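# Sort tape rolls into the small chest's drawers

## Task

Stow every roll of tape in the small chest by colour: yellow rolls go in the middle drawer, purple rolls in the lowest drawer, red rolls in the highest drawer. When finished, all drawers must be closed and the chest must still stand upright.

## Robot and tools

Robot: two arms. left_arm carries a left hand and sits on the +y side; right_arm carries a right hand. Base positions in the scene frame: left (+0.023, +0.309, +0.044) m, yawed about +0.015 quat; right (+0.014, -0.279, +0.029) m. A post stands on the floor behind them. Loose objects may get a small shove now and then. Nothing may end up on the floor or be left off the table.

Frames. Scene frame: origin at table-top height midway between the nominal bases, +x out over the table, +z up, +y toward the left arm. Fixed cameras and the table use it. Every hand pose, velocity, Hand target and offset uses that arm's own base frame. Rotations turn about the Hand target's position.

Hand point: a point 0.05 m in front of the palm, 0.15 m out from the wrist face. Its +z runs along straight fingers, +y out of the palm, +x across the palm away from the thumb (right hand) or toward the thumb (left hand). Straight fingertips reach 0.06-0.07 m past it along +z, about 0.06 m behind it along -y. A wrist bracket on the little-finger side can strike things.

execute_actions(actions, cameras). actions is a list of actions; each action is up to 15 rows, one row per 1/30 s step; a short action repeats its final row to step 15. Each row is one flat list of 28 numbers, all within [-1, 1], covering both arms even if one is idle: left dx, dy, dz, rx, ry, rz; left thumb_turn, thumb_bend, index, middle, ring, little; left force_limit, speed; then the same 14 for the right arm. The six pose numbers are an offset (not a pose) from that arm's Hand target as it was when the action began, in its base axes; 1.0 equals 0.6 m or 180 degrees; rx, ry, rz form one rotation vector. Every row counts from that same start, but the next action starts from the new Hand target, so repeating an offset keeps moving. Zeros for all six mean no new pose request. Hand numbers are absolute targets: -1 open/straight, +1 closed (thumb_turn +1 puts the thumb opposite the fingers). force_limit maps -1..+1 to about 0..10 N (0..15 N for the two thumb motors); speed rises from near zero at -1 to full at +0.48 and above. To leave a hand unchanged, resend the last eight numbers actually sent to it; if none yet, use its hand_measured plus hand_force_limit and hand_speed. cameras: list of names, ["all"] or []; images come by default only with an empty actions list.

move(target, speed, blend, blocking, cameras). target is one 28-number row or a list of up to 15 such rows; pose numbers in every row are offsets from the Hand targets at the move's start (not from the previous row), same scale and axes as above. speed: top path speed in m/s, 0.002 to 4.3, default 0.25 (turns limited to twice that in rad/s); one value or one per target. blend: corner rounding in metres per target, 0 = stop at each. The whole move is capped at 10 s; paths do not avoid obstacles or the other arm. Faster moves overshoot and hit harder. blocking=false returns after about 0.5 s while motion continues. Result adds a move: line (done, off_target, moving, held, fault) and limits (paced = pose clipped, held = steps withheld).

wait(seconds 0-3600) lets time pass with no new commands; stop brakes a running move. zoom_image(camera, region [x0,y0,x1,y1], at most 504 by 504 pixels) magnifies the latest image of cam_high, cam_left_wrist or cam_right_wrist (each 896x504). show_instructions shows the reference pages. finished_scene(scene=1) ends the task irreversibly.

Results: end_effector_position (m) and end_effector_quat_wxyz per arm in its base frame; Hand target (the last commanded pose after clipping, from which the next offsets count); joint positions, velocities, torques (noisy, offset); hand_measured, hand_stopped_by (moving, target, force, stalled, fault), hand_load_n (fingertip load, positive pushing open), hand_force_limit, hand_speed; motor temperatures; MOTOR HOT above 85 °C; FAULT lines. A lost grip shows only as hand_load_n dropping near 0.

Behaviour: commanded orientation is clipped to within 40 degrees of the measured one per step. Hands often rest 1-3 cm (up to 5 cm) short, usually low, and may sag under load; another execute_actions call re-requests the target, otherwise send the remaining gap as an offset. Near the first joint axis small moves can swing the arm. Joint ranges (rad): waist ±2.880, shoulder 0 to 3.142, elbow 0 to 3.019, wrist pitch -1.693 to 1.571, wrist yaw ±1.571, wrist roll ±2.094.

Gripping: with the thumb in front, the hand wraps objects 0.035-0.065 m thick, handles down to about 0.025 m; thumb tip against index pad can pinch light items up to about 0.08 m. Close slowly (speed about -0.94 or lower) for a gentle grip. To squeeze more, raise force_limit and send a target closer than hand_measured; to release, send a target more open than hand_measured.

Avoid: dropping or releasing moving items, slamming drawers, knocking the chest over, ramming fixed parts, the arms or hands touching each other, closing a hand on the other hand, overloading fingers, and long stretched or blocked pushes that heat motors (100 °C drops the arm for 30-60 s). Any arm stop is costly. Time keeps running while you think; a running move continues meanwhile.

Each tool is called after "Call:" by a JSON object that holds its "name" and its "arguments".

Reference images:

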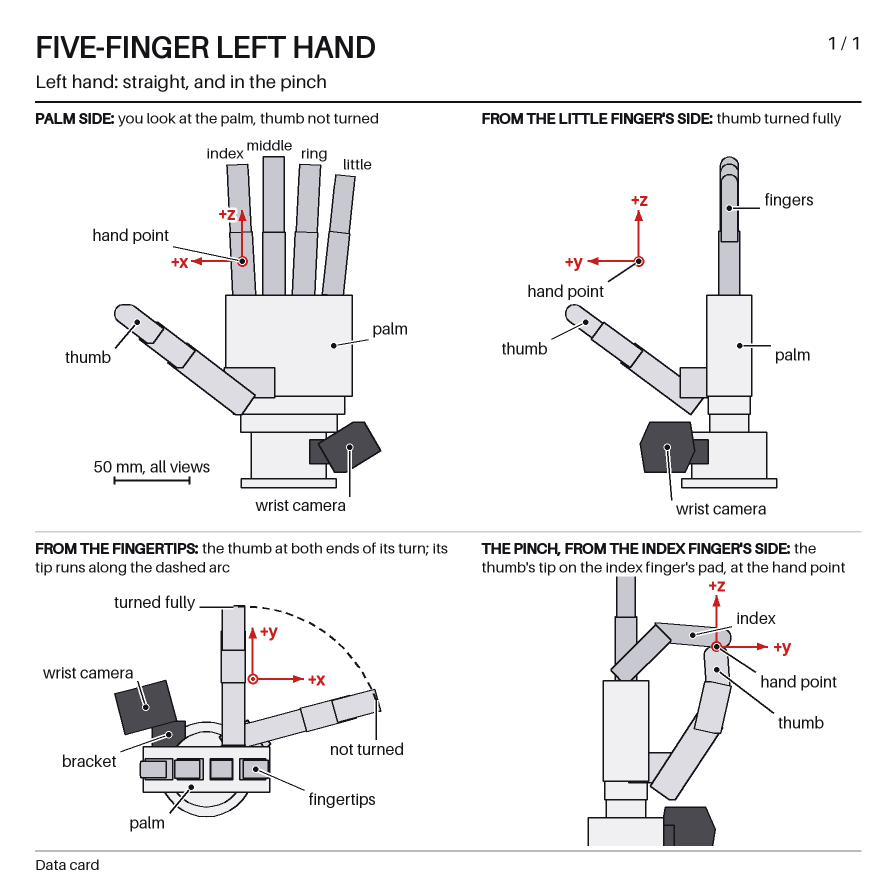

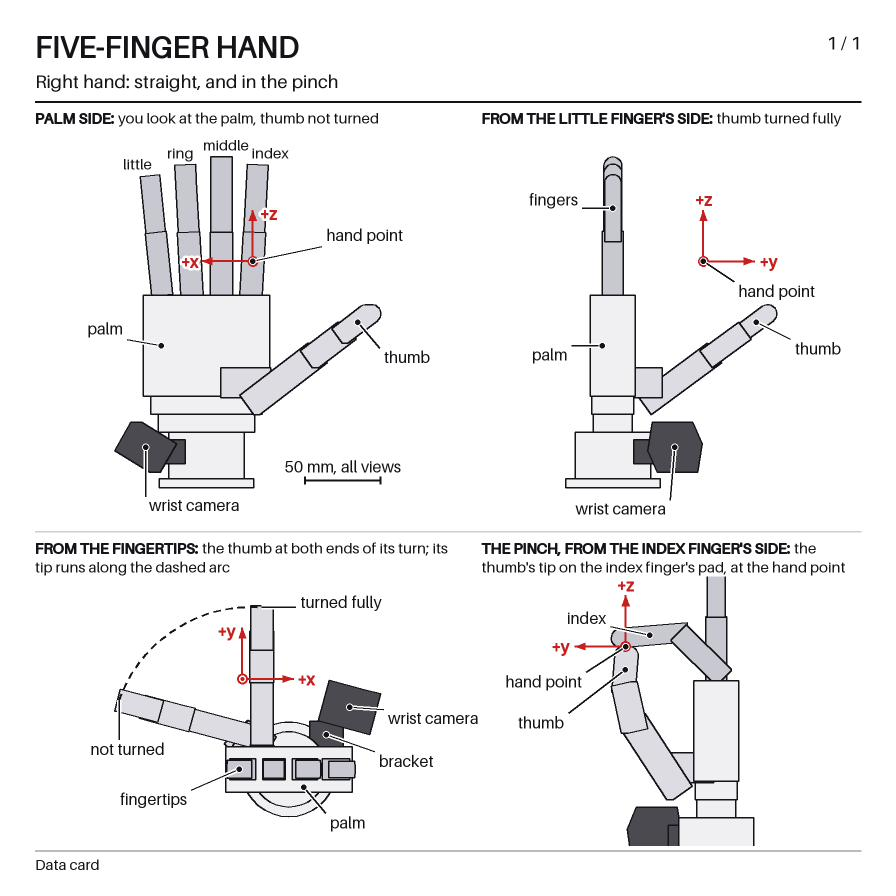

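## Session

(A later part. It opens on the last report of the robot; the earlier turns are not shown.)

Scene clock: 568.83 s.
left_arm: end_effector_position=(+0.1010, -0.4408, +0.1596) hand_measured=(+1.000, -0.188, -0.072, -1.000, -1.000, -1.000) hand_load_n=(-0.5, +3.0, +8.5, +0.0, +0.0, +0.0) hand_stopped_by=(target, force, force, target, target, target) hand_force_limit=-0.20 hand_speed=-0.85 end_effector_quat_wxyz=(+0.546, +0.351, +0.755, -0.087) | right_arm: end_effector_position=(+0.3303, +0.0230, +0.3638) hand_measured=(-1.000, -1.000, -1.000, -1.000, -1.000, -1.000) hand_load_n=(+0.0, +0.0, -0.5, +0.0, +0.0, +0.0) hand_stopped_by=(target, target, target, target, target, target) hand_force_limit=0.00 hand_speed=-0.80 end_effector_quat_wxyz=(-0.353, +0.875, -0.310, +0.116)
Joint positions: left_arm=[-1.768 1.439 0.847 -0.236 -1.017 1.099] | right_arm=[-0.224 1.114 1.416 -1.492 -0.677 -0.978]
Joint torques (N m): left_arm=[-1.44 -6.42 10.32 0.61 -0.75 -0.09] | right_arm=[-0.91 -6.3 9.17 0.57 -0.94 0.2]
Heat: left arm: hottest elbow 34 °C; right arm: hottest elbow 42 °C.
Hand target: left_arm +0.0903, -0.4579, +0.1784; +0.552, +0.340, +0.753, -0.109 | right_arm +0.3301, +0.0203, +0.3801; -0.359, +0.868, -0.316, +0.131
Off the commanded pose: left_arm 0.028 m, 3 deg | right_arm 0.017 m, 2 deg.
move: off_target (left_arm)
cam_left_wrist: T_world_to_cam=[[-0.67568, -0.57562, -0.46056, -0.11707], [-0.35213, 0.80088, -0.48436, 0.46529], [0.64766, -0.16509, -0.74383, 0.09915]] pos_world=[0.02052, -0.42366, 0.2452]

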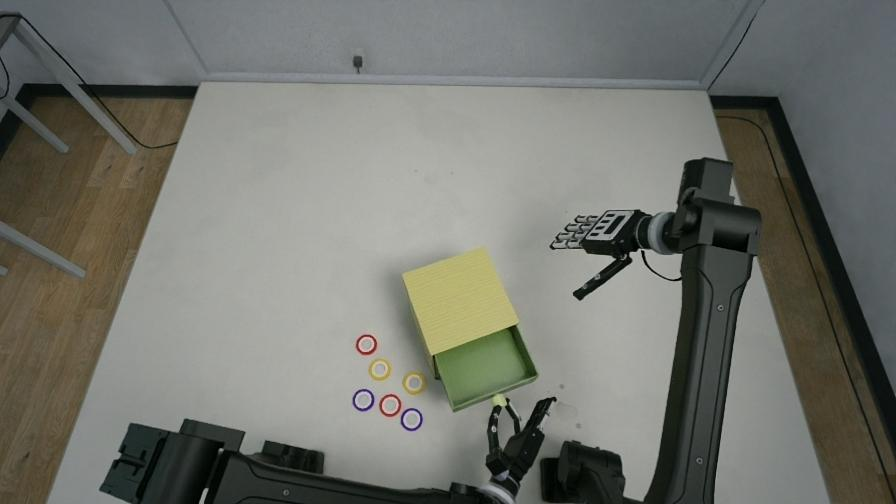

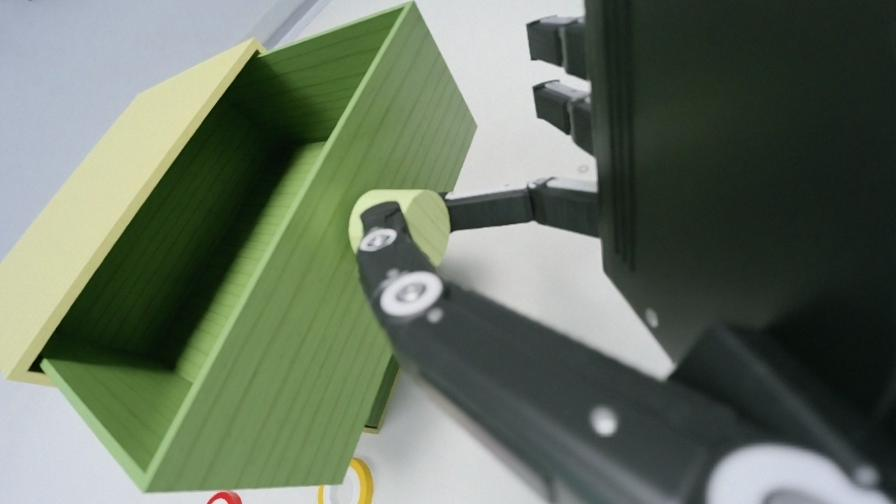

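Call:
{"name": "move", "arguments": {"target": [-0.0278,-0.0113,0,0,0,0,1,0,0.1,-1,-1,-1,-0.2,-0.85,0,0,0,0,0,0,-1,-1,-1,-1,-1,-1,0,-0.8], "cameras": ["cam_high","cam_left_wrist"], "speed": 0.04}}

Scene clock: 577.37 s.
left_arm: end_effector_position=(+0.0847, -0.4474, +0.1587) hand_measured=(+1.000, -0.188, -0.072, -1.000, -1.000, -1.000) hand_load_n=(-0.5, +3.0, +9.0, +0.0, +0.0, +0.0) hand_stopped_by=(target, force, force, target, target, target) hand_force_limit=-0.20 hand_speed=-0.85 end_effector_quat_wxyz=(+0.546, +0.351, +0.755, -0.087) | right_arm: end_effector_position=(+0.3303, +0.0230, +0.3638) hand_measured=(-1.000, -1.000, -1.000, -1.000, -1.000, -1.000) hand_load_n=(+0.0, +0.0, +0.0, +0.0, +0.0, +0.0) hand_stopped_by=(target, target, target, target, target, target) hand_force_limit=0.00 hand_speed=-0.80 end_effector_quat_wxyz=(-0.353, +0.875, -0.310, +0.116)
Joint positions: left_arm=[-1.804 1.468 0.882 -0.287 -1.04 1.049] | right_arm=[-0.224 1.114 1.416 -1.492 -0.677 -0.978]
Joint torques (N m): left_arm=[-1.38 -6.95 10.41 0.58 -0.83 -0.07] | right_arm=[-0.5 -6.07 9.17 0.35 -0.95 0.23]
Heat: left arm: hottest elbow 35 °C; right arm: hottest elbow 42 °C.
Hand target: left_arm +0.0736, -0.4647, +0.1784; +0.552, +0.340, +0.753, -0.109 | right_arm +0.3301, +0.0203, +0.3801; -0.359, +0.868, -0.316, +0.131
Off the commanded pose: left_arm 0.028 m, 3 deg | right_arm 0.017 m, 2 deg.
move: off_target (left_arm)
cam_left_wrist: T_world_to_cam=[[-0.67582, -0.57478, -0.46142, -0.13178], [-0.35157, 0.80158, -0.48359, 0.4646], [0.64782, -0.1646, -0.7438, 0.10813]] pos_world=[0.00422, -0.43036, 0.2443]

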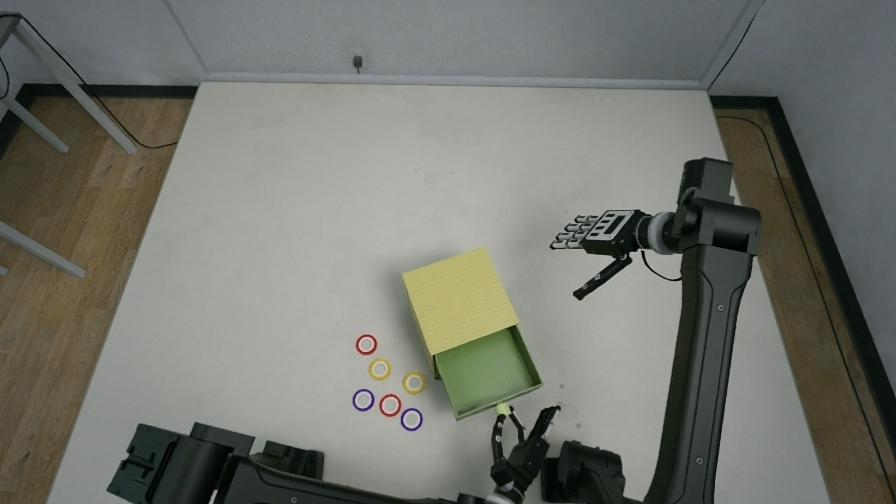

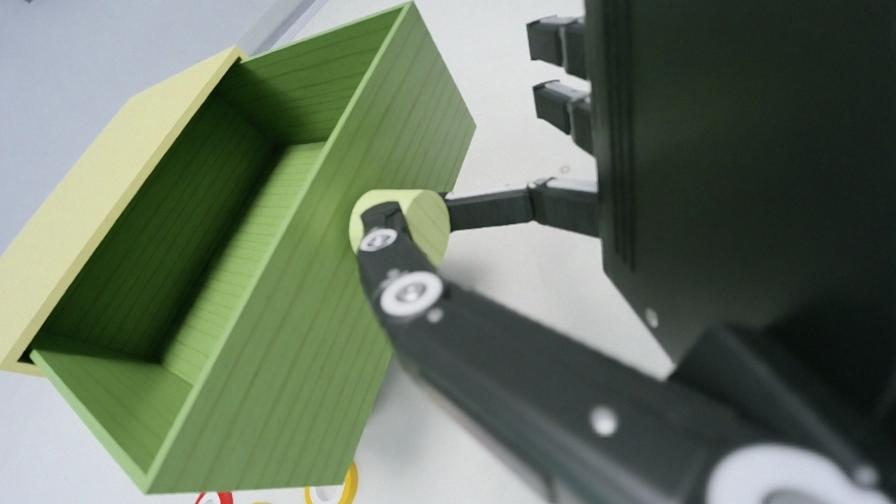

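Call:
{"name": "move", "arguments": {"target": [0.018,0.018,-0.006,0,0,0,1,0,0.1,-1,-1,-1,-0.2,-0.85,0,0,0,0,0,0,-1,-1,-1,-1,-1,-1,0,-0.8], "speed": 0.04}}

Call:
{"name": "execute_actions", "arguments": {"actions": [[[0,0,0,0,0,0,1,-0.8,-0.5,-1,-1,-1,-0.2,-0.8,0,0,0,0,0,0,-1,-1,-1,-1,-1,-1,0,-0.8]]], "cameras": ["cam_left_wrist"]}}

Scene clock: 587.33 s.
left_arm: end_effector_position=(+0.0844, -0.4471, +0.1589) hand_measured=(+1.000, -0.188, -0.072, -1.000, -1.000, -1.000) hand_load_n=(-0.5, +3.0, +8.5, +0.0, +0.0, +0.0) hand_stopped_by=(target, force, force, target, target, target) hand_force_limit=-0.20 hand_speed=-0.85 end_effector_quat_wxyz=(+0.545, +0.351, +0.756, -0.090) | right_arm: end_effector_position=(+0.3303, +0.0230, +0.3638) hand_measured=(-1.000, -1.000, -1.000, -1.000, -1.000, -1.000) hand_load_n=(-0.5, +0.0, +0.0, +0.0, +0.0, +0.0) hand_stopped_by=(target, target, target, target, target, target) hand_force_limit=0.00 hand_speed=-0.80 end_effector_quat_wxyz=(-0.353, +0.875, -0.310, +0.116)
Joint positions: left_arm=[-1.804 1.464 0.879 -0.284 -1.036 1.049] | right_arm=[-0.224 1.114 1.416 -1.492 -0.677 -0.978]
Joint torques (N m): left_arm=[0.32 -8.59 7.43 1.95 -0.48 0.19] | right_arm=[-0.97 -5.83 9.17 0.35 -0.95 0.25]
Heat: left arm: hottest elbow 36 °C; right arm: hottest elbow 42 °C.
Hand target: left_arm +0.0844, -0.4539, +0.1748; +0.552, +0.340, +0.753, -0.109 | right_arm +0.3301, +0.0203, +0.3801; -0.359, +0.868, -0.316, +0.131
Off the commanded pose: left_arm 0.017 m, 3 deg | right_arm 0.017 m, 2 deg.
move: off_target (left_arm)

Scene clock: 589.83 s.
left_arm: end_effector_position=(+0.0831, -0.4477, +0.1617) hand_measured=(+1.000, -0.800, -0.500, -1.000, -1.000, -1.000) hand_load_n=(+0.0, +0.0, +0.0, +0.0, +0.0, +0.0) hand_stopped_by=(target, target, target, target, target, target) hand_force_limit=-0.20 hand_speed=-0.80 end_effector_quat_wxyz=(+0.546, +0.352, +0.755, -0.093) | right_arm: end_effector_position=(+0.3303, +0.0230, +0.3638) hand_measured=(-1.000, -1.000, -1.000, -1.000, -1.000, -1.000) hand_load_n=(+0.0, +0.0, +0.0, +0.0, +0.0, +0.0) hand_stopped_by=(target, target, target, target, target, target) hand_force_limit=0.00 hand_speed=-0.80 end_effector_quat_wxyz=(-0.353, +0.875, -0.310, +0.116)
Joint positions: left_arm=[-1.807 1.458 0.879 -0.281 -1.036 1.053] | right_arm=[-0.224 1.114 1.416 -1.492 -0.677 -0.978]
Joint torques (N m): left_arm=[0.38 -8.06 7.46 1.85 -0.51 0.15] | right_arm=[-1.38 -4.37 9.36 0.25 -0.93 0.23]
Heat: left arm: hottest elbow 36 °C; right arm: hottest elbow 42 °C.
Hand target: left_arm +0.0844, -0.4539, +0.1748; +0.552, +0.340, +0.753, -0.109 | right_arm +0.3301, +0.0203, +0.3801; -0.359, +0.868, -0.316, +0.131
Off the commanded pose: left_arm 0.014 m, 2 deg | right_arm 0.017 m, 2 deg.
cam_left_wrist: T_world_to_cam=[[-0.68225, -0.57368, -0.45324, -0.13192], [-0.34739, 0.79984, -0.48947, 0.46555], [0.64332, -0.17649, -0.74498, 0.10661]] pos_world=[0.00314, -0.42923, 0.2475]

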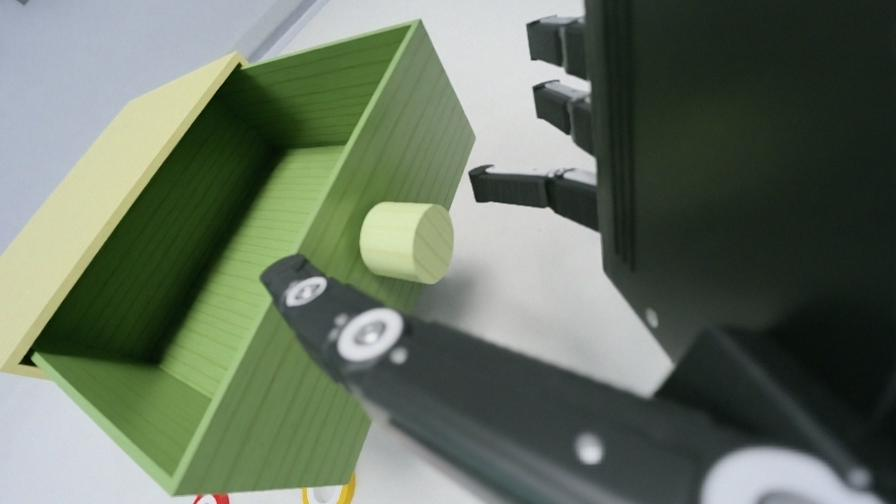

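Call:
{"name": "move", "arguments": {"target": [[0,0,0.242,0,0,0,1,-0.8,-0.5,-1,-1,-1,-0.2,-0.8,0,0,0,0,0,0,-1,-1,-1,-1,-1,-1,0,-0.8],[0.226,0.5398,0.242,-0.2303,0.3099,0.1175,1,-0.8,-0.55,-0.55,1,1,-0.2,-0.3,0,0,0,0,0,0,-1,-1,-1,-1,-1,-1,0,-0.8],[0.2772,0.5365,-0.1247,-0.2303,0.3099,0.1175,1,-0.8,-0.55,-0.55,1,1,-0.2,-0.3,0,0,0,0,0,0,-1,-1,-1,-1,-1,-1,0,-0.8]], "blend": [0.03,0.03,0], "cameras": ["cam_high","cam_left_wrist"]}}

Scene clock: 878.37 s.
left_arm: end_effector_position=(+0.2382, -0.1319, +0.0892) hand_measured=(+1.000, -0.800, -0.550, -0.550, +1.000, +1.000) hand_load_n=(+0.5, +0.0, +0.0, +0.0, +0.0, +0.0) hand_stopped_by=(target, target, target, target, target, target) hand_force_limit=-0.20 hand_speed=-0.30 end_effector_quat_wxyz=(+0.216, -0.100, +0.886, -0.398) | right_arm: end_effector_position=(+0.3303, +0.0230, +0.3638) hand_measured=(-1.000, -1.000, -1.000, -1.000, -1.000, -1.000) hand_load_n=(+0.0, +0.0, +0.0, +0.0, +0.0, +0.0) hand_stopped_by=(target, target, target, target, target, target) hand_force_limit=0.00 hand_speed=-0.80 end_effector_quat_wxyz=(-0.353, +0.875, -0.310, +0.116)
Joint positions: left_arm=[-0.179 0.642 0.376 -0.535 0.606 0.915] | right_arm=[-0.224 1.114 1.416 -1.492 -0.677 -0.978]
Joint torques (N m): left_arm=[-0.03 1.9 8.95 2.21 0.39 0.06] | right_arm=[-1.55 -5.54 9.25 0.25 -0.9 0.24]
Motor temperatures (°C): left_arm=[21 29 34 24 22 24] | right_arm=[24 26 45 24 24 23]
Heat: left arm: hottest elbow 34 °C; right arm: hottest elbow 45 °C.
Hand target: left_arm +0.2507, -0.1320, +0.0999; +0.236, -0.092, +0.880, -0.402 | right_arm +0.3301, +0.0203, +0.3801; -0.359, +0.868, -0.316, +0.131
Off the commanded pose: left_arm 0.016 m, 3 deg | right_arm 0.017 m, 2 deg.
move: off_target (left_arm); blend cut to 0 m at target 2; target 2's new numbers were sent with left_arm's hand 0.022 m and 2 deg from that target
cam_left_wrist: T_world_to_cam=[[-0.24828, -0.70388, 0.66551, -0.09809], [-0.96818, 0.20258, -0.14694, 0.26994], [-0.03139, -0.68082, -0.73178, 0.10155]] pos_world=[0.24019, -0.05459, 0.17926]

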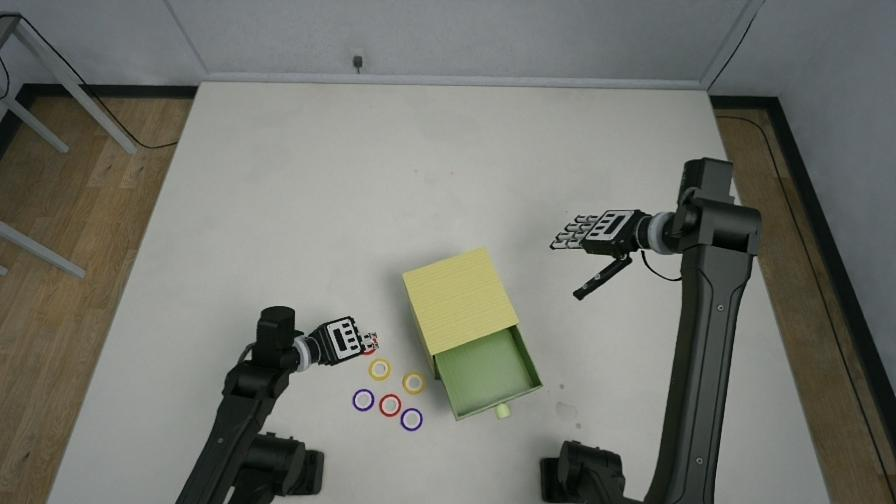

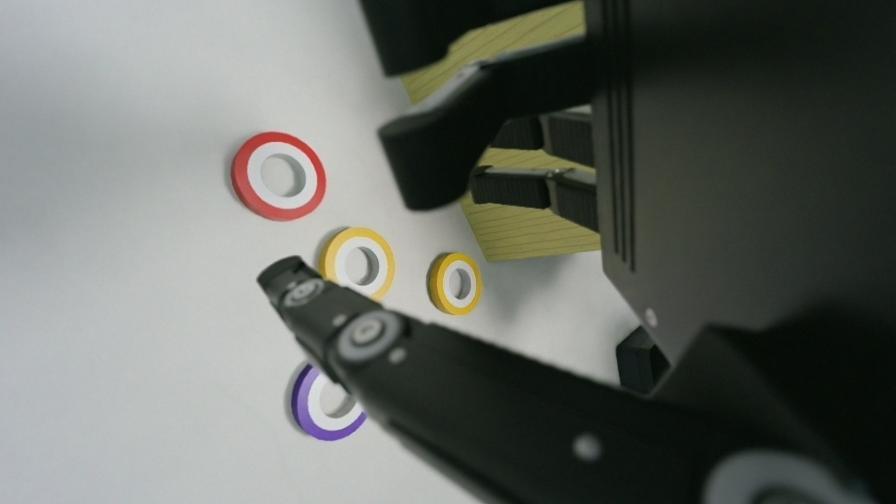

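Call:
{"name": "move", "arguments": {"target": [0.07,0,-0.03,0,0,0,1,-0.8,-0.55,-0.55,1,1,-0.2,-0.3,0,0,0,0,0,0,-1,-1,-1,-1,-1,-1,0,-0.8], "cameras": ["cam_high","cam_left_wrist"], "speed": 0.1}}

Scene clock: 907.97 s.
left_arm: end_effector_position=(+0.2675, -0.1303, +0.0594) hand_measured=(+1.000, -0.800, -0.550, -0.550, +1.000, +1.000) hand_load_n=(+0.5, +0.0, +0.0, +0.0, +0.0, +0.0) hand_stopped_by=(target, target, target, target, target, target) hand_force_limit=-0.20 hand_speed=-0.30 end_effector_quat_wxyz=(+0.203, -0.108, +0.889, -0.395) | right_arm: end_effector_position=(+0.3303, +0.0230, +0.3638) hand_measured=(-1.000, -1.000, -1.000, -1.000, -1.000, -1.000) hand_load_n=(-0.5, +0.0, +0.0, +0.0, +0.0, +0.0) hand_stopped_by=(target, target, target, target, target, target) hand_force_limit=0.00 hand_speed=-0.80 end_effector_quat_wxyz=(-0.353, +0.875, -0.310, +0.116)
Joint positions: left_arm=[-0.147 0.852 0.378 -0.37 0.626 0.937] | right_arm=[-0.224 1.114 1.416 -1.492 -0.677 -0.978]
Joint torques (N m): left_arm=[0.44 0.5 10.51 2.13 0.54 0.13] | right_arm=[-1.14 -5.19 9.22 0.36 -0.92 0.2]
Heat: left arm: hottest elbow 37 °C; right arm: hottest elbow 45 °C.
Hand target: left_arm +0.2927, -0.1320, +0.0819; +0.236, -0.092, +0.880, -0.402 | right_arm +0.3301, +0.0203, +0.3801; -0.359, +0.868, -0.316, +0.131
Off the commanded pose: left_arm 0.034 m, 4 deg | right_arm 0.017 m, 2 deg.
move: off_target (left_arm)
cam_left_wrist: T_world_to_cam=[[-0.22375, -0.70679, 0.6711, -0.07719], [-0.97337, 0.19731, -0.11672, 0.29247], [-0.04992, -0.67935, -0.73212, 0.08694]] pos_world=[0.27175, -0.0532, 0.14959]

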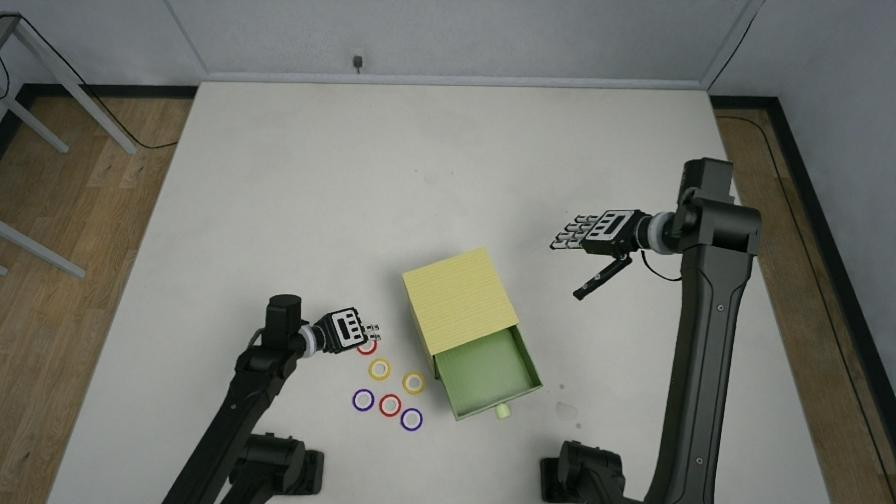

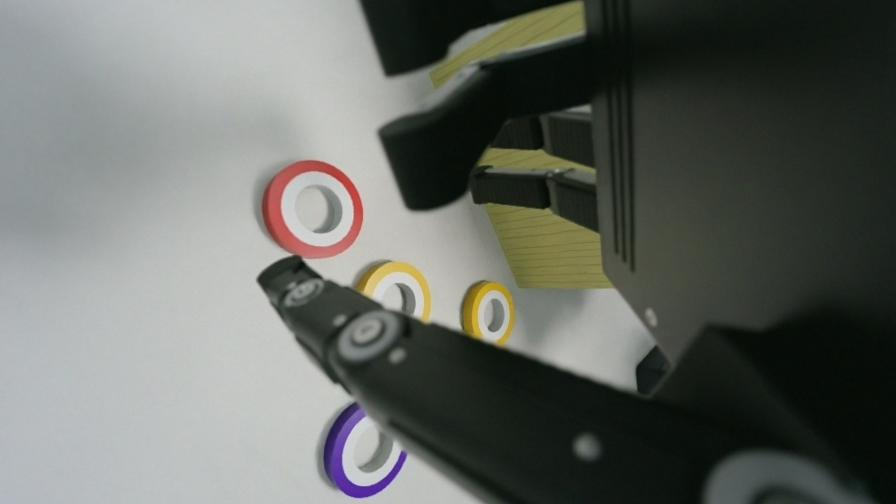

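Call:
{"name": "move", "arguments": {"target": [0.0333,-0.003,-0.092,0,0,0,1,-0.8,-0.55,-0.5,1,1,-0.2,-0.3,0,0,0,0,0,0,-1,-1,-1,-1,-1,-1,0,-0.8], "cameras": ["cam_left_wrist"], "speed": 0.08}}

Scene clock: 960.37 s.
left_arm: end_effector_position=(+0.3011, -0.1354, +0.0197) hand_measured=(+1.000, -0.800, -0.550, -0.500, +1.000, +1.000) hand_load_n=(+0.0, +0.0, +0.0, +0.0, +0.0, +0.0) hand_stopped_by=(target, target, target, target, target, target) hand_force_limit=-0.20 hand_speed=-0.30 end_effector_quat_wxyz=(+0.217, -0.101, +0.885, -0.399) | right_arm: end_effector_position=(+0.3303, +0.0230, +0.3638) hand_measured=(-1.000, -1.000, -1.000, -1.000, -1.000, -1.000) hand_load_n=(-0.5, -0.5, +0.0, +0.0, +0.0, +0.0) hand_stopped_by=(target, target, target, target, target, target) hand_force_limit=0.00 hand_speed=-0.80 end_effector_quat_wxyz=(-0.353, +0.875, -0.310, +0.116)
Joint positions: left_arm=[-0.147 1.088 0.356 -0.081 0.627 0.94] | right_arm=[-0.224 1.114 1.416 -1.492 -0.677 -0.978]
Joint torques (N m): left_arm=[0.67 -1.32 6.8 2.17 0.57 0.11] | right_arm=[-1.08 -6.07 9.14 0.39 -0.91 0.15]
Motor temperatures (°C): left_arm=[21 26 40 25 22 23] | right_arm=[24 26 45 24 24 23]
Heat: left arm: hottest elbow 40 °C; right arm: hottest elbow 45 °C.
Hand target: left_arm +0.3127, -0.1338, +0.0267; +0.236, -0.092, +0.880, -0.402 | right_arm +0.3301, +0.0203, +0.3801; -0.359, +0.868, -0.316, +0.131
Off the commanded pose: left_arm 0.014 m, 3 deg | right_arm 0.017 m, 2 deg.
move: off_target (left_arm)
cam_left_wrist: T_world_to_cam=[[-0.24738, -0.70328, 0.66648, -0.03891], [-0.9685, 0.19957, -0.14889, 0.32102], [-0.02829, -0.68232, -0.7305, 0.04917]] pos_world=[0.30268, -0.05789, 0.10965]

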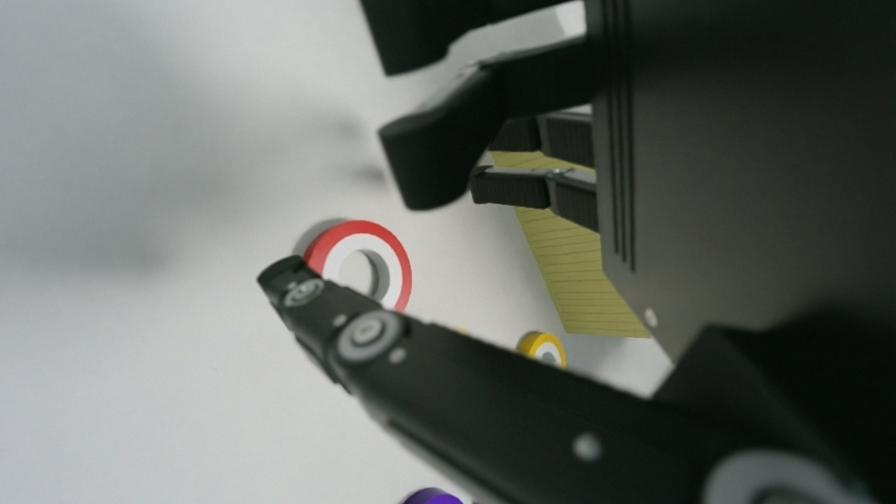

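Call:
{"name": "move", "arguments": {"target": [-0.0208,0.006,-0.055,0,0,0,1,-0.8,-0.55,-0.5,1,1,-0.2,-0.3,0,0,0,0,0,0,-1,-1,-1,-1,-1,-1,0,-0.8], "cameras": ["cam_left_wrist"], "speed": 0.08}}

Scene clock: 970.60 s.
left_arm: end_effector_position=(+0.2878, -0.1335, -0.0125) hand_measured=(+1.000, -0.800, -0.550, -0.500, +1.000, +1.000) hand_load_n=(+0.0, +0.0, +0.0, +0.0, +0.0, +0.0) hand_stopped_by=(target, target, target, target, target, target) hand_force_limit=-0.20 hand_speed=-0.30 end_effector_quat_wxyz=(+0.216, -0.099, +0.885, -0.399) | right_arm: end_effector_position=(+0.3303, +0.0230, +0.3638) hand_measured=(-1.000, -1.000, -1.000, -1.000, -1.000, -1.000) hand_load_n=(+0.0, +0.0, +0.0, +0.0, +0.0, +0.0) hand_stopped_by=(target, target, target, target, target, target) hand_force_limit=0.00 hand_speed=-0.80 end_effector_quat_wxyz=(-0.353, +0.875, -0.310, +0.116)
Joint positions: left_arm=[-0.146 1.166 0.283 0.067 0.632 0.944] | right_arm=[-0.224 1.114 1.416 -1.492 -0.677 -0.978]
Joint torques (N m): left_arm=[0.85 -1.2 5.98 2.17 0.58 0.13] | right_arm=[-0.97 -5.07 9.22 0.38 -0.91 0.18]
Heat: left arm: hottest elbow 38 °C; right arm: hottest elbow 45 °C.
Hand target: left_arm +0.3002, -0.1302, -0.0063; +0.236, -0.092, +0.880, -0.402 | right_arm +0.3301, +0.0203, +0.3801; -0.359, +0.868, -0.316, +0.131
Off the commanded pose: left_arm 0.014 m, 3 deg | right_arm 0.017 m, 2 deg.
move: off_target (left_arm)
cam_left_wrist: T_world_to_cam=[[-0.25006, -0.70176, 0.66709, -0.01844], [-0.96771, 0.20362, -0.14855, 0.30323], [-0.03159, -0.6827, -0.73002, 0.0274]] pos_world=[0.28969, -0.05598, 0.07735]

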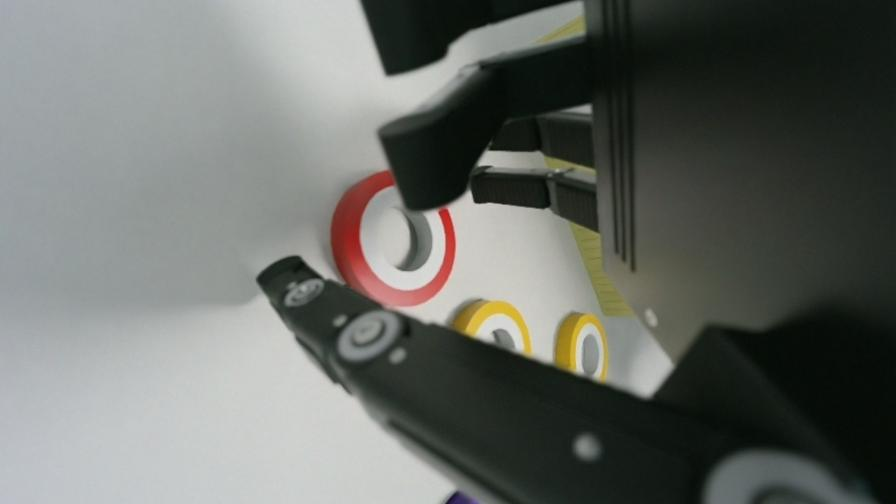

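Call:
{"name": "move", "arguments": {"target": [-0.0083,0.0167,-0.02,0,0,0,1,-0.8,-0.55,-0.5,1,1,-0.2,-0.3,0,0,0,0,0,0,-1,-1,-1,-1,-1,-1,0,-0.8], "cameras": ["cam_left_wrist"], "speed": 0.08}}

Scene clock: 987.23 s.
left_arm: end_effector_position=(+0.2867, -0.1208, -0.0219) hand_measured=(+1.000, -0.800, -0.550, -0.500, +1.000, +1.000) hand_load_n=(+0.0, +0.0, +0.0, +0.0, +0.0, +0.5) hand_stopped_by=(target, target, target, target, target, target) hand_force_limit=-0.20 hand_speed=-0.30 end_effector_quat_wxyz=(+0.221, -0.103, +0.883, -0.400) | right_arm: end_effector_position=(+0.3303, +0.0230, +0.3638) hand_measured=(-1.000, -1.000, -1.000, -1.000, -1.000, -1.000) hand_load_n=(+0.0, +0.0, +0.0, +0.0, +0.0, +0.0) hand_stopped_by=(target, target, target, target, target, target) hand_force_limit=0.00 hand_speed=-0.80 end_effector_quat_wxyz=(-0.353, +0.875, -0.310, +0.116)
Joint positions: left_arm=[-0.092 1.195 0.261 0.104 0.663 0.981] | right_arm=[-0.224 1.114 1.416 -1.492 -0.677 -0.978]
Joint torques (N m): left_arm=[0.73 -1.03 5.5 2.1 0.53 0.15] | right_arm=[-1.08 -5.54 9.18 0.38 -0.96 0.18]
Heat: left arm: hottest elbow 37 °C; right arm: hottest elbow 45 °C.
Hand target: left_arm +0.2952, -0.1202, -0.0183; +0.236, -0.092, +0.880, -0.402 | right_arm +0.3301, +0.0203, +0.3801; -0.359, +0.868, -0.316, +0.131
Off the commanded pose: left_arm 0.009 m, 2 deg | right_arm 0.017 m, 2 deg.
move: done
cam_left_wrist: T_world_to_cam=[[-0.24749, -0.70222, 0.66756, -0.00429], [-0.96872, 0.19213, -0.15703, 0.29694], [-0.01799, -0.68554, -0.72781, 0.02506]] pos_world=[0.28704, -0.04289, 0.06773]

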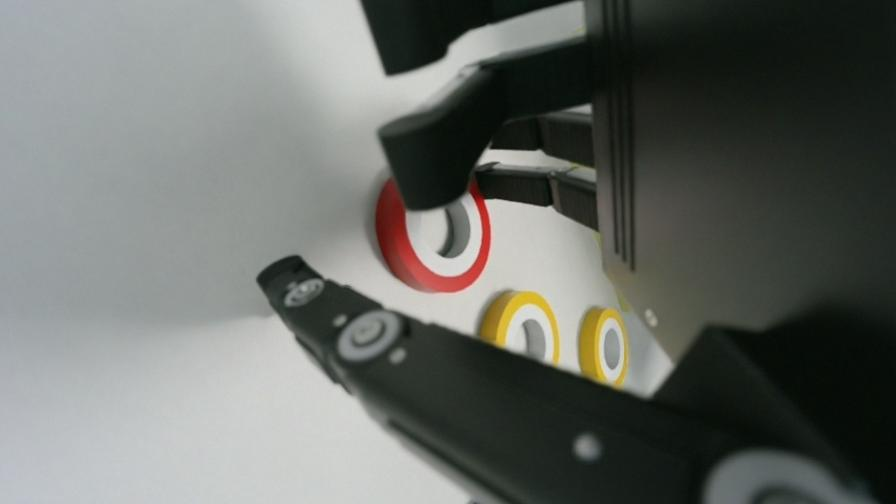

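Call:
{"name": "move", "arguments": {"target": [-0.015,-0.005,0.0,0,0,0,1,-0.8,-0.55,-0.5,1,1,-0.2,-0.3,0,0,0,0,0,0,-1,-1,-1,-1,-1,-1,0,-0.8], "cameras": ["cam_left_wrist"], "speed": 0.08}}

Scene clock: 1000.33 s.
left_arm: end_effector_position=(+0.2815, -0.1198, -0.0230) hand_measured=(+1.000, -0.800, -0.550, -0.500, +1.000, +1.000) hand_load_n=(+0.0, +0.0, +0.0, +0.0, +0.0, +0.0) hand_stopped_by=(target, target, target, target, target, target) hand_force_limit=-0.20 hand_speed=-0.30 end_effector_quat_wxyz=(+0.225, -0.102, +0.883, -0.399) | right_arm: end_effector_position=(+0.3303, +0.0230, +0.3638) hand_measured=(-1.000, -1.000, -1.000, -1.000, -1.000, -1.000) hand_load_n=(+0.0, +0.0, +0.0, +0.0, +0.0, +0.0) hand_stopped_by=(target, target, target, target, target, target) hand_force_limit=0.00 hand_speed=-0.80 end_effector_quat_wxyz=(-0.353, +0.875, -0.310, +0.116)
Joint positions: left_arm=[-0.092 1.178 0.243 0.112 0.659 0.981] | right_arm=[-0.224 1.114 1.416 -1.492 -0.677 -0.978]
Joint torques (N m): left_arm=[-0.85 -1.79 5.16 1.87 0.17 -0.01] | right_arm=[-0.56 -5.83 9.37 0.25 -0.94 0.24]
Motor temperatures (°C): left_arm=[21 26 35 25 22 23] | right_arm=[24 26 46 24 24 23]
Heat: left arm: hottest elbow 35 °C; right arm: hottest elbow 46 °C.
Hand target: left_arm +0.2862, -0.1232, -0.0183; +0.236, -0.092, +0.880, -0.402 | right_arm +0.3301, +0.0203, +0.3801; -0.359, +0.868, -0.316, +0.131
Off the commanded pose: left_arm 0.008 m, 2 deg | right_arm 0.017 m, 2 deg.
move: done
cam_left_wrist: T_world_to_cam=[[-0.25025, -0.70385, 0.66481, -0.00364], [-0.96811, 0.1904, -0.16283, 0.29104], [-0.01197, -0.68435, -0.72905, 0.02321]] pos_world=[0.28113, -0.04209, 0.06673]

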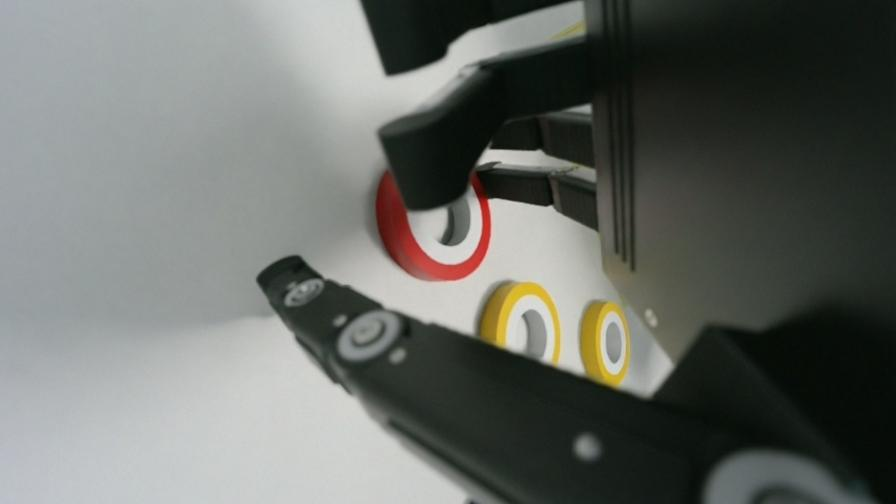

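Call:
{"name": "execute_actions", "arguments": {"actions": [[[0,0,0,0,0,0,1,0,0.1,-0.5,1,1,-0.4,-0.88,0,0,0,0,0,0,-1,-1,-1,-1,-1,-1,0,-0.8]]], "cameras": ["cam_left_wrist"]}}

Call:
{"name": "wait", "arguments": {"seconds": 2, "cameras": ["cam_left_wrist"]}}

Scene clock: 1011.10 s.
left_arm: end_effector_position=(+0.2830, -0.1239, -0.0195) hand_measured=(+1.000, -0.214, -0.118, -0.500, +1.000, +1.000) hand_load_n=(+0.0, +0.0, +0.5, +0.0, +0.0, +0.0) hand_stopped_by=(target, moving, force, target, target, target) hand_force_limit=-0.40 hand_speed=-0.88 end_effector_quat_wxyz=(+0.229, -0.094, +0.881, -0.404) | right_arm: end_effector_position=(+0.3303, +0.0230, +0.3638) hand_measured=(-1.000, -1.000, -1.000, -1.000, -1.000, -1.000) hand_load_n=(-0.5, +0.0, +0.0, +0.0, +0.0, +0.0) hand_stopped_by=(target, target, target, target, target, target) hand_force_limit=0.00 hand_speed=-0.80 end_effector_quat_wxyz=(-0.353, +0.875, -0.310, +0.116)
Joint positions: left_arm=[-0.103 1.171 0.243 0.121 0.664 0.981] | right_arm=[-0.224 1.114 1.416 -1.492 -0.677 -0.978]
Joint torques (N m): left_arm=[-0.85 -1.2 5.22 1.55 0.14 -0.01] | right_arm=[-1.2 -5.01 9.37 0.43 -0.92 0.22]
Heat: left arm: hottest elbow 34 °C; right arm: hottest elbow 46 °C.
Hand target: left_arm +0.2862, -0.1232, -0.0183; +0.236, -0.092, +0.880, -0.402 | right_arm +0.3301, +0.0203, +0.3801; -0.359, +0.868, -0.316, +0.131
Off the commanded pose: left_arm 0.004 m, 1 deg | right_arm 0.017 m, 2 deg.
not at rest: the robot was still moving 3 seconds after this call's last action.
cam_left_wrist: T_world_to_cam=[[-0.2709, -0.69693, 0.664, -0.00185], [-0.96256, 0.20293, -0.17972, 0.2935], [-0.00949, -0.68783, -0.72581, 0.02193]] pos_world=[0.28222, -0.04576, 0.0699]

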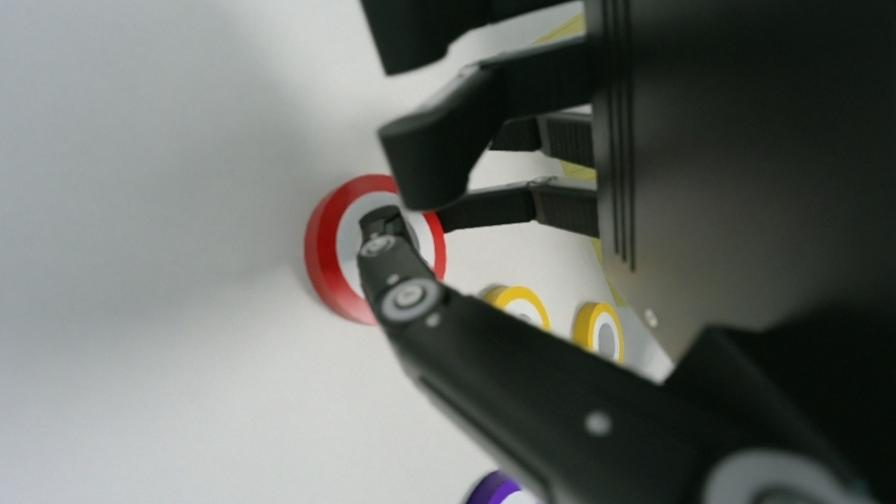

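Scene clock: 1013.10 s.
left_arm: end_effector_position=(+0.2830, -0.1239, -0.0195) hand_measured=(+1.000, +0.000, -0.118, -0.500, +1.000, +1.000) hand_load_n=(+0.0, +0.0, +0.5, +0.0, +0.0, +0.0) hand_stopped_by=(target, target, force, target, target, target) hand_force_limit=-0.40 hand_speed=-0.88 end_effector_quat_wxyz=(+0.229, -0.094, +0.881, -0.404) | right_arm: end_effector_position=(+0.3303, +0.0230, +0.3638) hand_measured=(-1.000, -1.000, -1.000, -1.000, -1.000, -1.000) hand_load_n=(+0.0, +0.0, +0.0, +0.0, +0.0, -0.5) hand_stopped_by=(target, target, target, target, target, target) hand_force_limit=0.00 hand_speed=-0.80 end_effector_quat_wxyz=(-0.353, +0.875, -0.310, +0.116)
Joint positions: left_arm=[-0.103 1.171 0.243 0.121 0.664 0.981] | right_arm=[-0.224 1.114 1.416 -1.492 -0.677 -0.978]
Joint torques (N m): left_arm=[-0.85 -1.26 5.22 1.55 0.15 -0.01] | right_arm=[-0.73 -6.01 9.32 0.38 -0.94 0.21]
Heat: left arm: hottest elbow 34 °C; right arm: hottest elbow 46 °C.
Hand target: left_arm +0.2862, -0.1232, -0.0183; +0.236, -0.092, +0.880, -0.402 | right_arm +0.3301, +0.0203, +0.3801; -0.359, +0.868, -0.316, +0.131
Off the commanded pose: left_arm 0.004 m, 1 deg | right_arm 0.017 m, 2 deg.
wait: 2.00 s; at rest by 1.37 s
cam_left_wrist: T_world_to_cam=[[-0.2709, -0.69693, 0.664, -0.00185], [-0.96256, 0.20293, -0.17972, 0.2935], [-0.00949, -0.68783, -0.72581, 0.02193]] pos_world=[0.28222, -0.04576, 0.0699]

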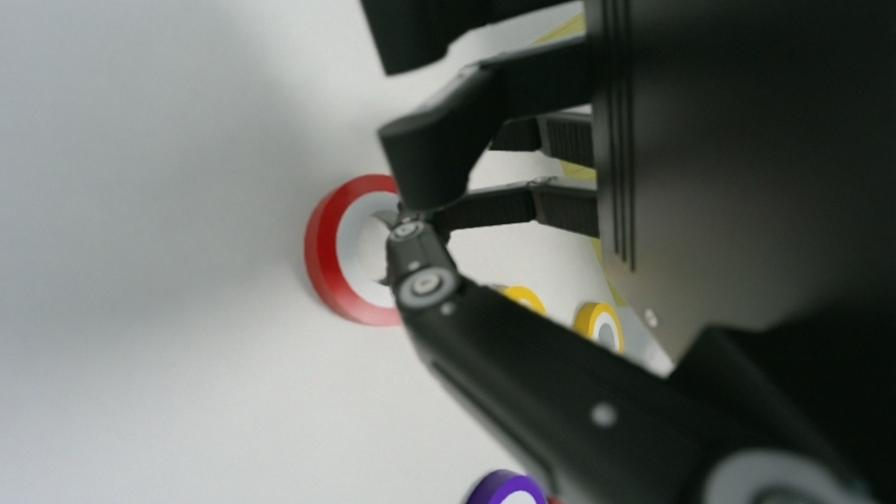

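Call:
{"name": "execute_actions", "arguments": {"actions": [[[0,0,0,0,0,0,1,-0.8,-0.55,-0.5,1,1,-0.4,-0.5,0,0,0,0,0,0,-1,-1,-1,-1,-1,-1,0,-0.8]]], "cameras": ["cam_left_wrist"]}}

Scene clock: 1031.53 s.
left_arm: end_effector_position=(+0.2827, -0.1254, -0.0176) hand_measured=(+1.000, -0.798, -0.550, -0.500, +1.000, +1.000) hand_load_n=(-1.5, -3.0, +0.0, +0.0, +0.0, +0.0) hand_stopped_by=(target, target, target, target, target, target) hand_force_limit=-0.40 hand_speed=-0.50 end_effector_quat_wxyz=(+0.232, -0.090, +0.879, -0.408) | right_arm: end_effector_position=(+0.3303, +0.0230, +0.3638) hand_measured=(-1.000, -1.000, -1.000, -1.000, -1.000, -1.000) hand_load_n=(+0.0, +0.0, +0.0, +0.0, +0.0, +0.0) hand_stopped_by=(target, target, target, target, target, target) hand_force_limit=0.00 hand_speed=-0.80 end_effector_quat_wxyz=(-0.353, +0.875, -0.310, +0.116)
Joint positions: left_arm=[-0.104 1.163 0.238 0.129 0.67 0.981] | right_arm=[-0.224 1.114 1.416 -1.492 -0.677 -0.978]
Joint torques (N m): left_arm=[-0.79 -0.56 5.59 1.25 0.02 -0.01] | right_arm=[-1.49 -4.37 9.36 0.57 -0.91 0.27]
Heat: left arm: hottest elbow 33 °C; right arm: hottest elbow 46 °C.
Hand target: left_arm +0.2862, -0.1232, -0.0183; +0.236, -0.092, +0.880, -0.402 | right_arm +0.3301, +0.0203, +0.3801; -0.359, +0.868, -0.316, +0.131
Off the commanded pose: left_arm 0.004 m, 1 deg | right_arm 0.017 m, 2 deg.
cam_left_wrist: T_world_to_cam=[[-0.28173, -0.6917, 0.66497, -0.00042], [-0.95947, 0.20753, -0.19062, 0.29339], [-0.00615, -0.69172, -0.72214, 0.02087]] pos_world=[0.28151, -0.04674, 0.07128]

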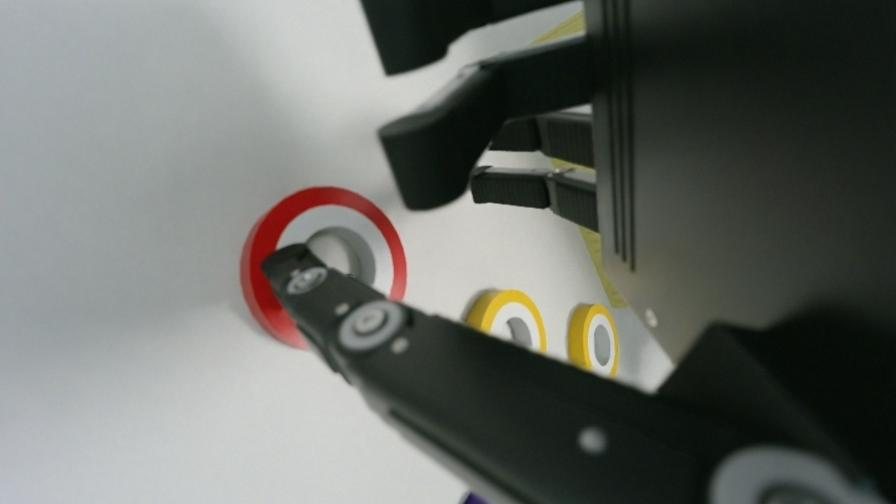

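Call:
{"name": "move", "arguments": {"target": [0,0,0.05,0,0,0,1,-0.8,-0.55,-0.5,1,1,-0.4,-0.5,0,0,0,0,0,0,-1,-1,-1,-1,-1,-1,0,-0.8], "cameras": ["cam_high","cam_left_wrist"], "speed": 0.08}}

Scene clock: 1038.63 s.
left_arm: end_effector_position=(+0.2679, -0.1213, -0.0052) hand_measured=(+1.000, -0.798, -0.550, -0.500, +1.000, +1.000) hand_load_n=(+0.0, +0.0, +0.0, +0.0, +0.0, +0.0) hand_stopped_by=(target, target, target, target, target, target) hand_force_limit=-0.40 hand_speed=-0.50 end_effector_quat_wxyz=(+0.218, -0.100, +0.885, -0.399) | right_arm: end_effector_position=(+0.3303, +0.0230, +0.3638) hand_measured=(-1.000, -1.000, -1.000, -1.000, -1.000, -1.000) hand_load_n=(-0.5, +0.0, +0.0, +0.0, +0.0, +0.0) hand_stopped_by=(target, target, target, target, target, target) hand_force_limit=0.00 hand_speed=-0.80 end_effector_quat_wxyz=(-0.353, +0.875, -0.310, +0.116)
Joint positions: left_arm=[-0.103 1.043 0.244 -0.035 0.658 0.981] | right_arm=[-0.224 1.114 1.416 -1.492 -0.677 -0.978]
Joint torques (N m): left_arm=[-0.85 -1.14 8.79 0.7 0.28 -0.01] | right_arm=[-1.2 -5.19 9.14 0.17 -0.9 0.17]
Heat: left arm: hottest elbow 33 °C; right arm: hottest elbow 46 °C.
Hand target: left_arm +0.2862, -0.1232, +0.0117; +0.236, -0.092, +0.880, -0.402 | right_arm +0.3301, +0.0203, +0.3801; -0.359, +0.868, -0.316, +0.131
Off the commanded pose: left_arm 0.025 m, 2 deg | right_arm 0.017 m, 2 deg.
move: off_target (left_arm)
cam_left_wrist: T_world_to_cam=[[-0.25007, -0.70285, 0.66593, -0.0199], [-0.96787, 0.20013, -0.15223, 0.28219], [-0.02628, -0.6826, -0.73032, 0.03908]] pos_world=[0.26917, -0.04379, 0.08475]

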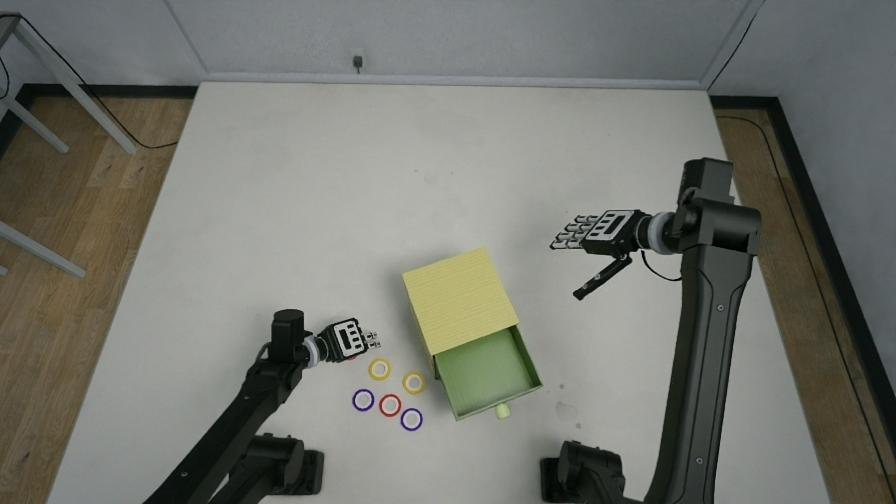

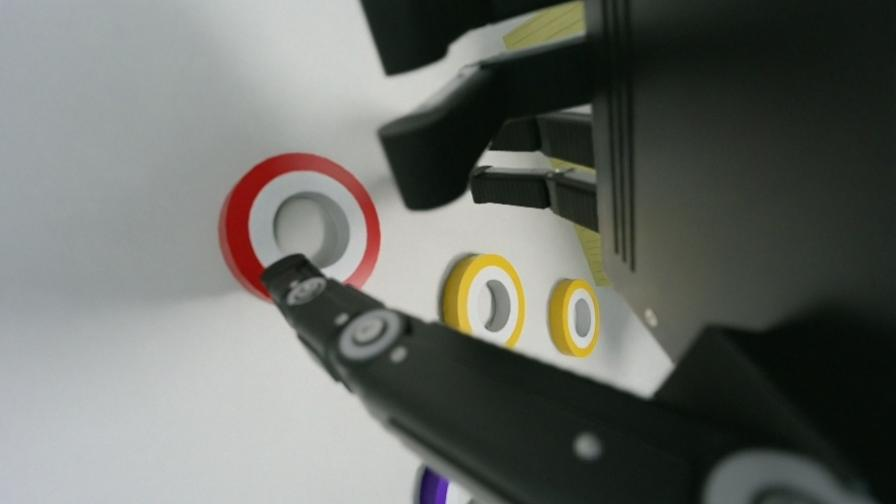

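Call:
{"name": "move", "arguments": {"target": [0.008,0.042,0.005,0,0,0,1,-0.8,-0.55,-0.5,1,1,-0.4,-0.5,0,0,0,0,0,0,-1,-1,-1,-1,-1,-1,0,-0.8], "cameras": ["cam_left_wrist"], "speed": 0.08}}

Scene clock: 1057.10 s.
left_arm: end_effector_position=(+0.2724, -0.0987, -0.0012) hand_measured=(+1.000, -0.798, -0.550, -0.500, +1.000, +1.000) hand_load_n=(+0.0, +0.0, +0.0, +0.0, +0.0, +0.0) hand_stopped_by=(target, target, target, target, target, target) hand_force_limit=-0.40 hand_speed=-0.50 end_effector_quat_wxyz=(+0.217, -0.106, +0.884, -0.400) | right_arm: end_effector_position=(+0.3303, +0.0230, +0.3638) hand_measured=(-1.000, -1.000, -1.000, -1.000, -1.000, -1.000) hand_load_n=(-0.5, +0.0, +0.0, +0.0, +0.0, +0.0) hand_stopped_by=(target, target, target, target, target, target) hand_force_limit=0.00 hand_speed=-0.80 end_effector_quat_wxyz=(-0.353, +0.875, -0.310, +0.116)
Joint positions: left_arm=[0.008 1.043 0.27 -0.127 0.727 1.076] | right_arm=[-0.224 1.114 1.416 -1.492 -0.677 -0.978]
Joint torques (N m): left_arm=[0.62 -0.79 8.84 0.59 0.67 0.14] | right_arm=[-0.97 -5.13 9.21 0.2 -0.88 0.15]
Heat: left arm: hottest elbow 35 °C; right arm: hottest elbow 46 °C.
Hand target: left_arm +0.2910, -0.0980, +0.0147; +0.236, -0.092, +0.880, -0.402 | right_arm +0.3301, +0.0203, +0.3801; -0.359, +0.868, -0.316, +0.131
Off the commanded pose: left_arm 0.024 m, 3 deg | right_arm 0.017 m, 2 deg.
move: off_target (left_arm)
cam_left_wrist: T_world_to_cam=[[-0.2394, -0.70196, 0.67078, -0.00838], [-0.97064, 0.1897, -0.1479, 0.28244], [-0.02343, -0.68649, -0.72676, 0.05634]] pos_world=[0.27346, -0.02079, 0.08834]

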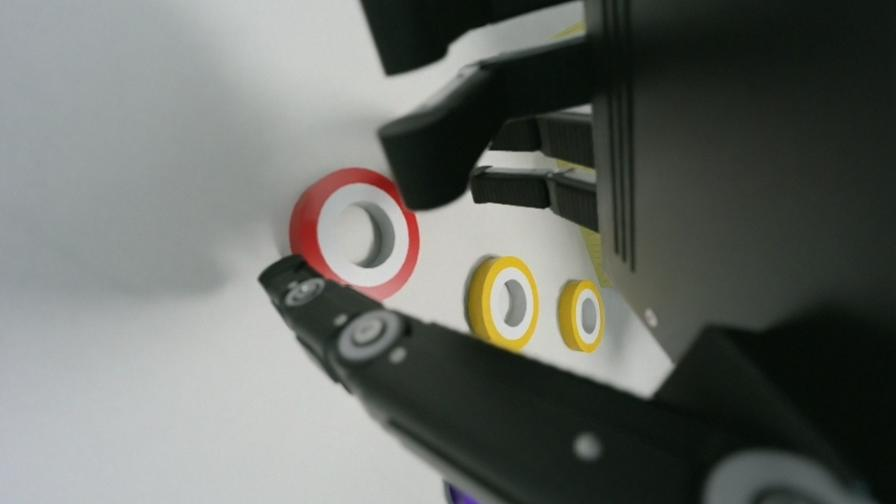

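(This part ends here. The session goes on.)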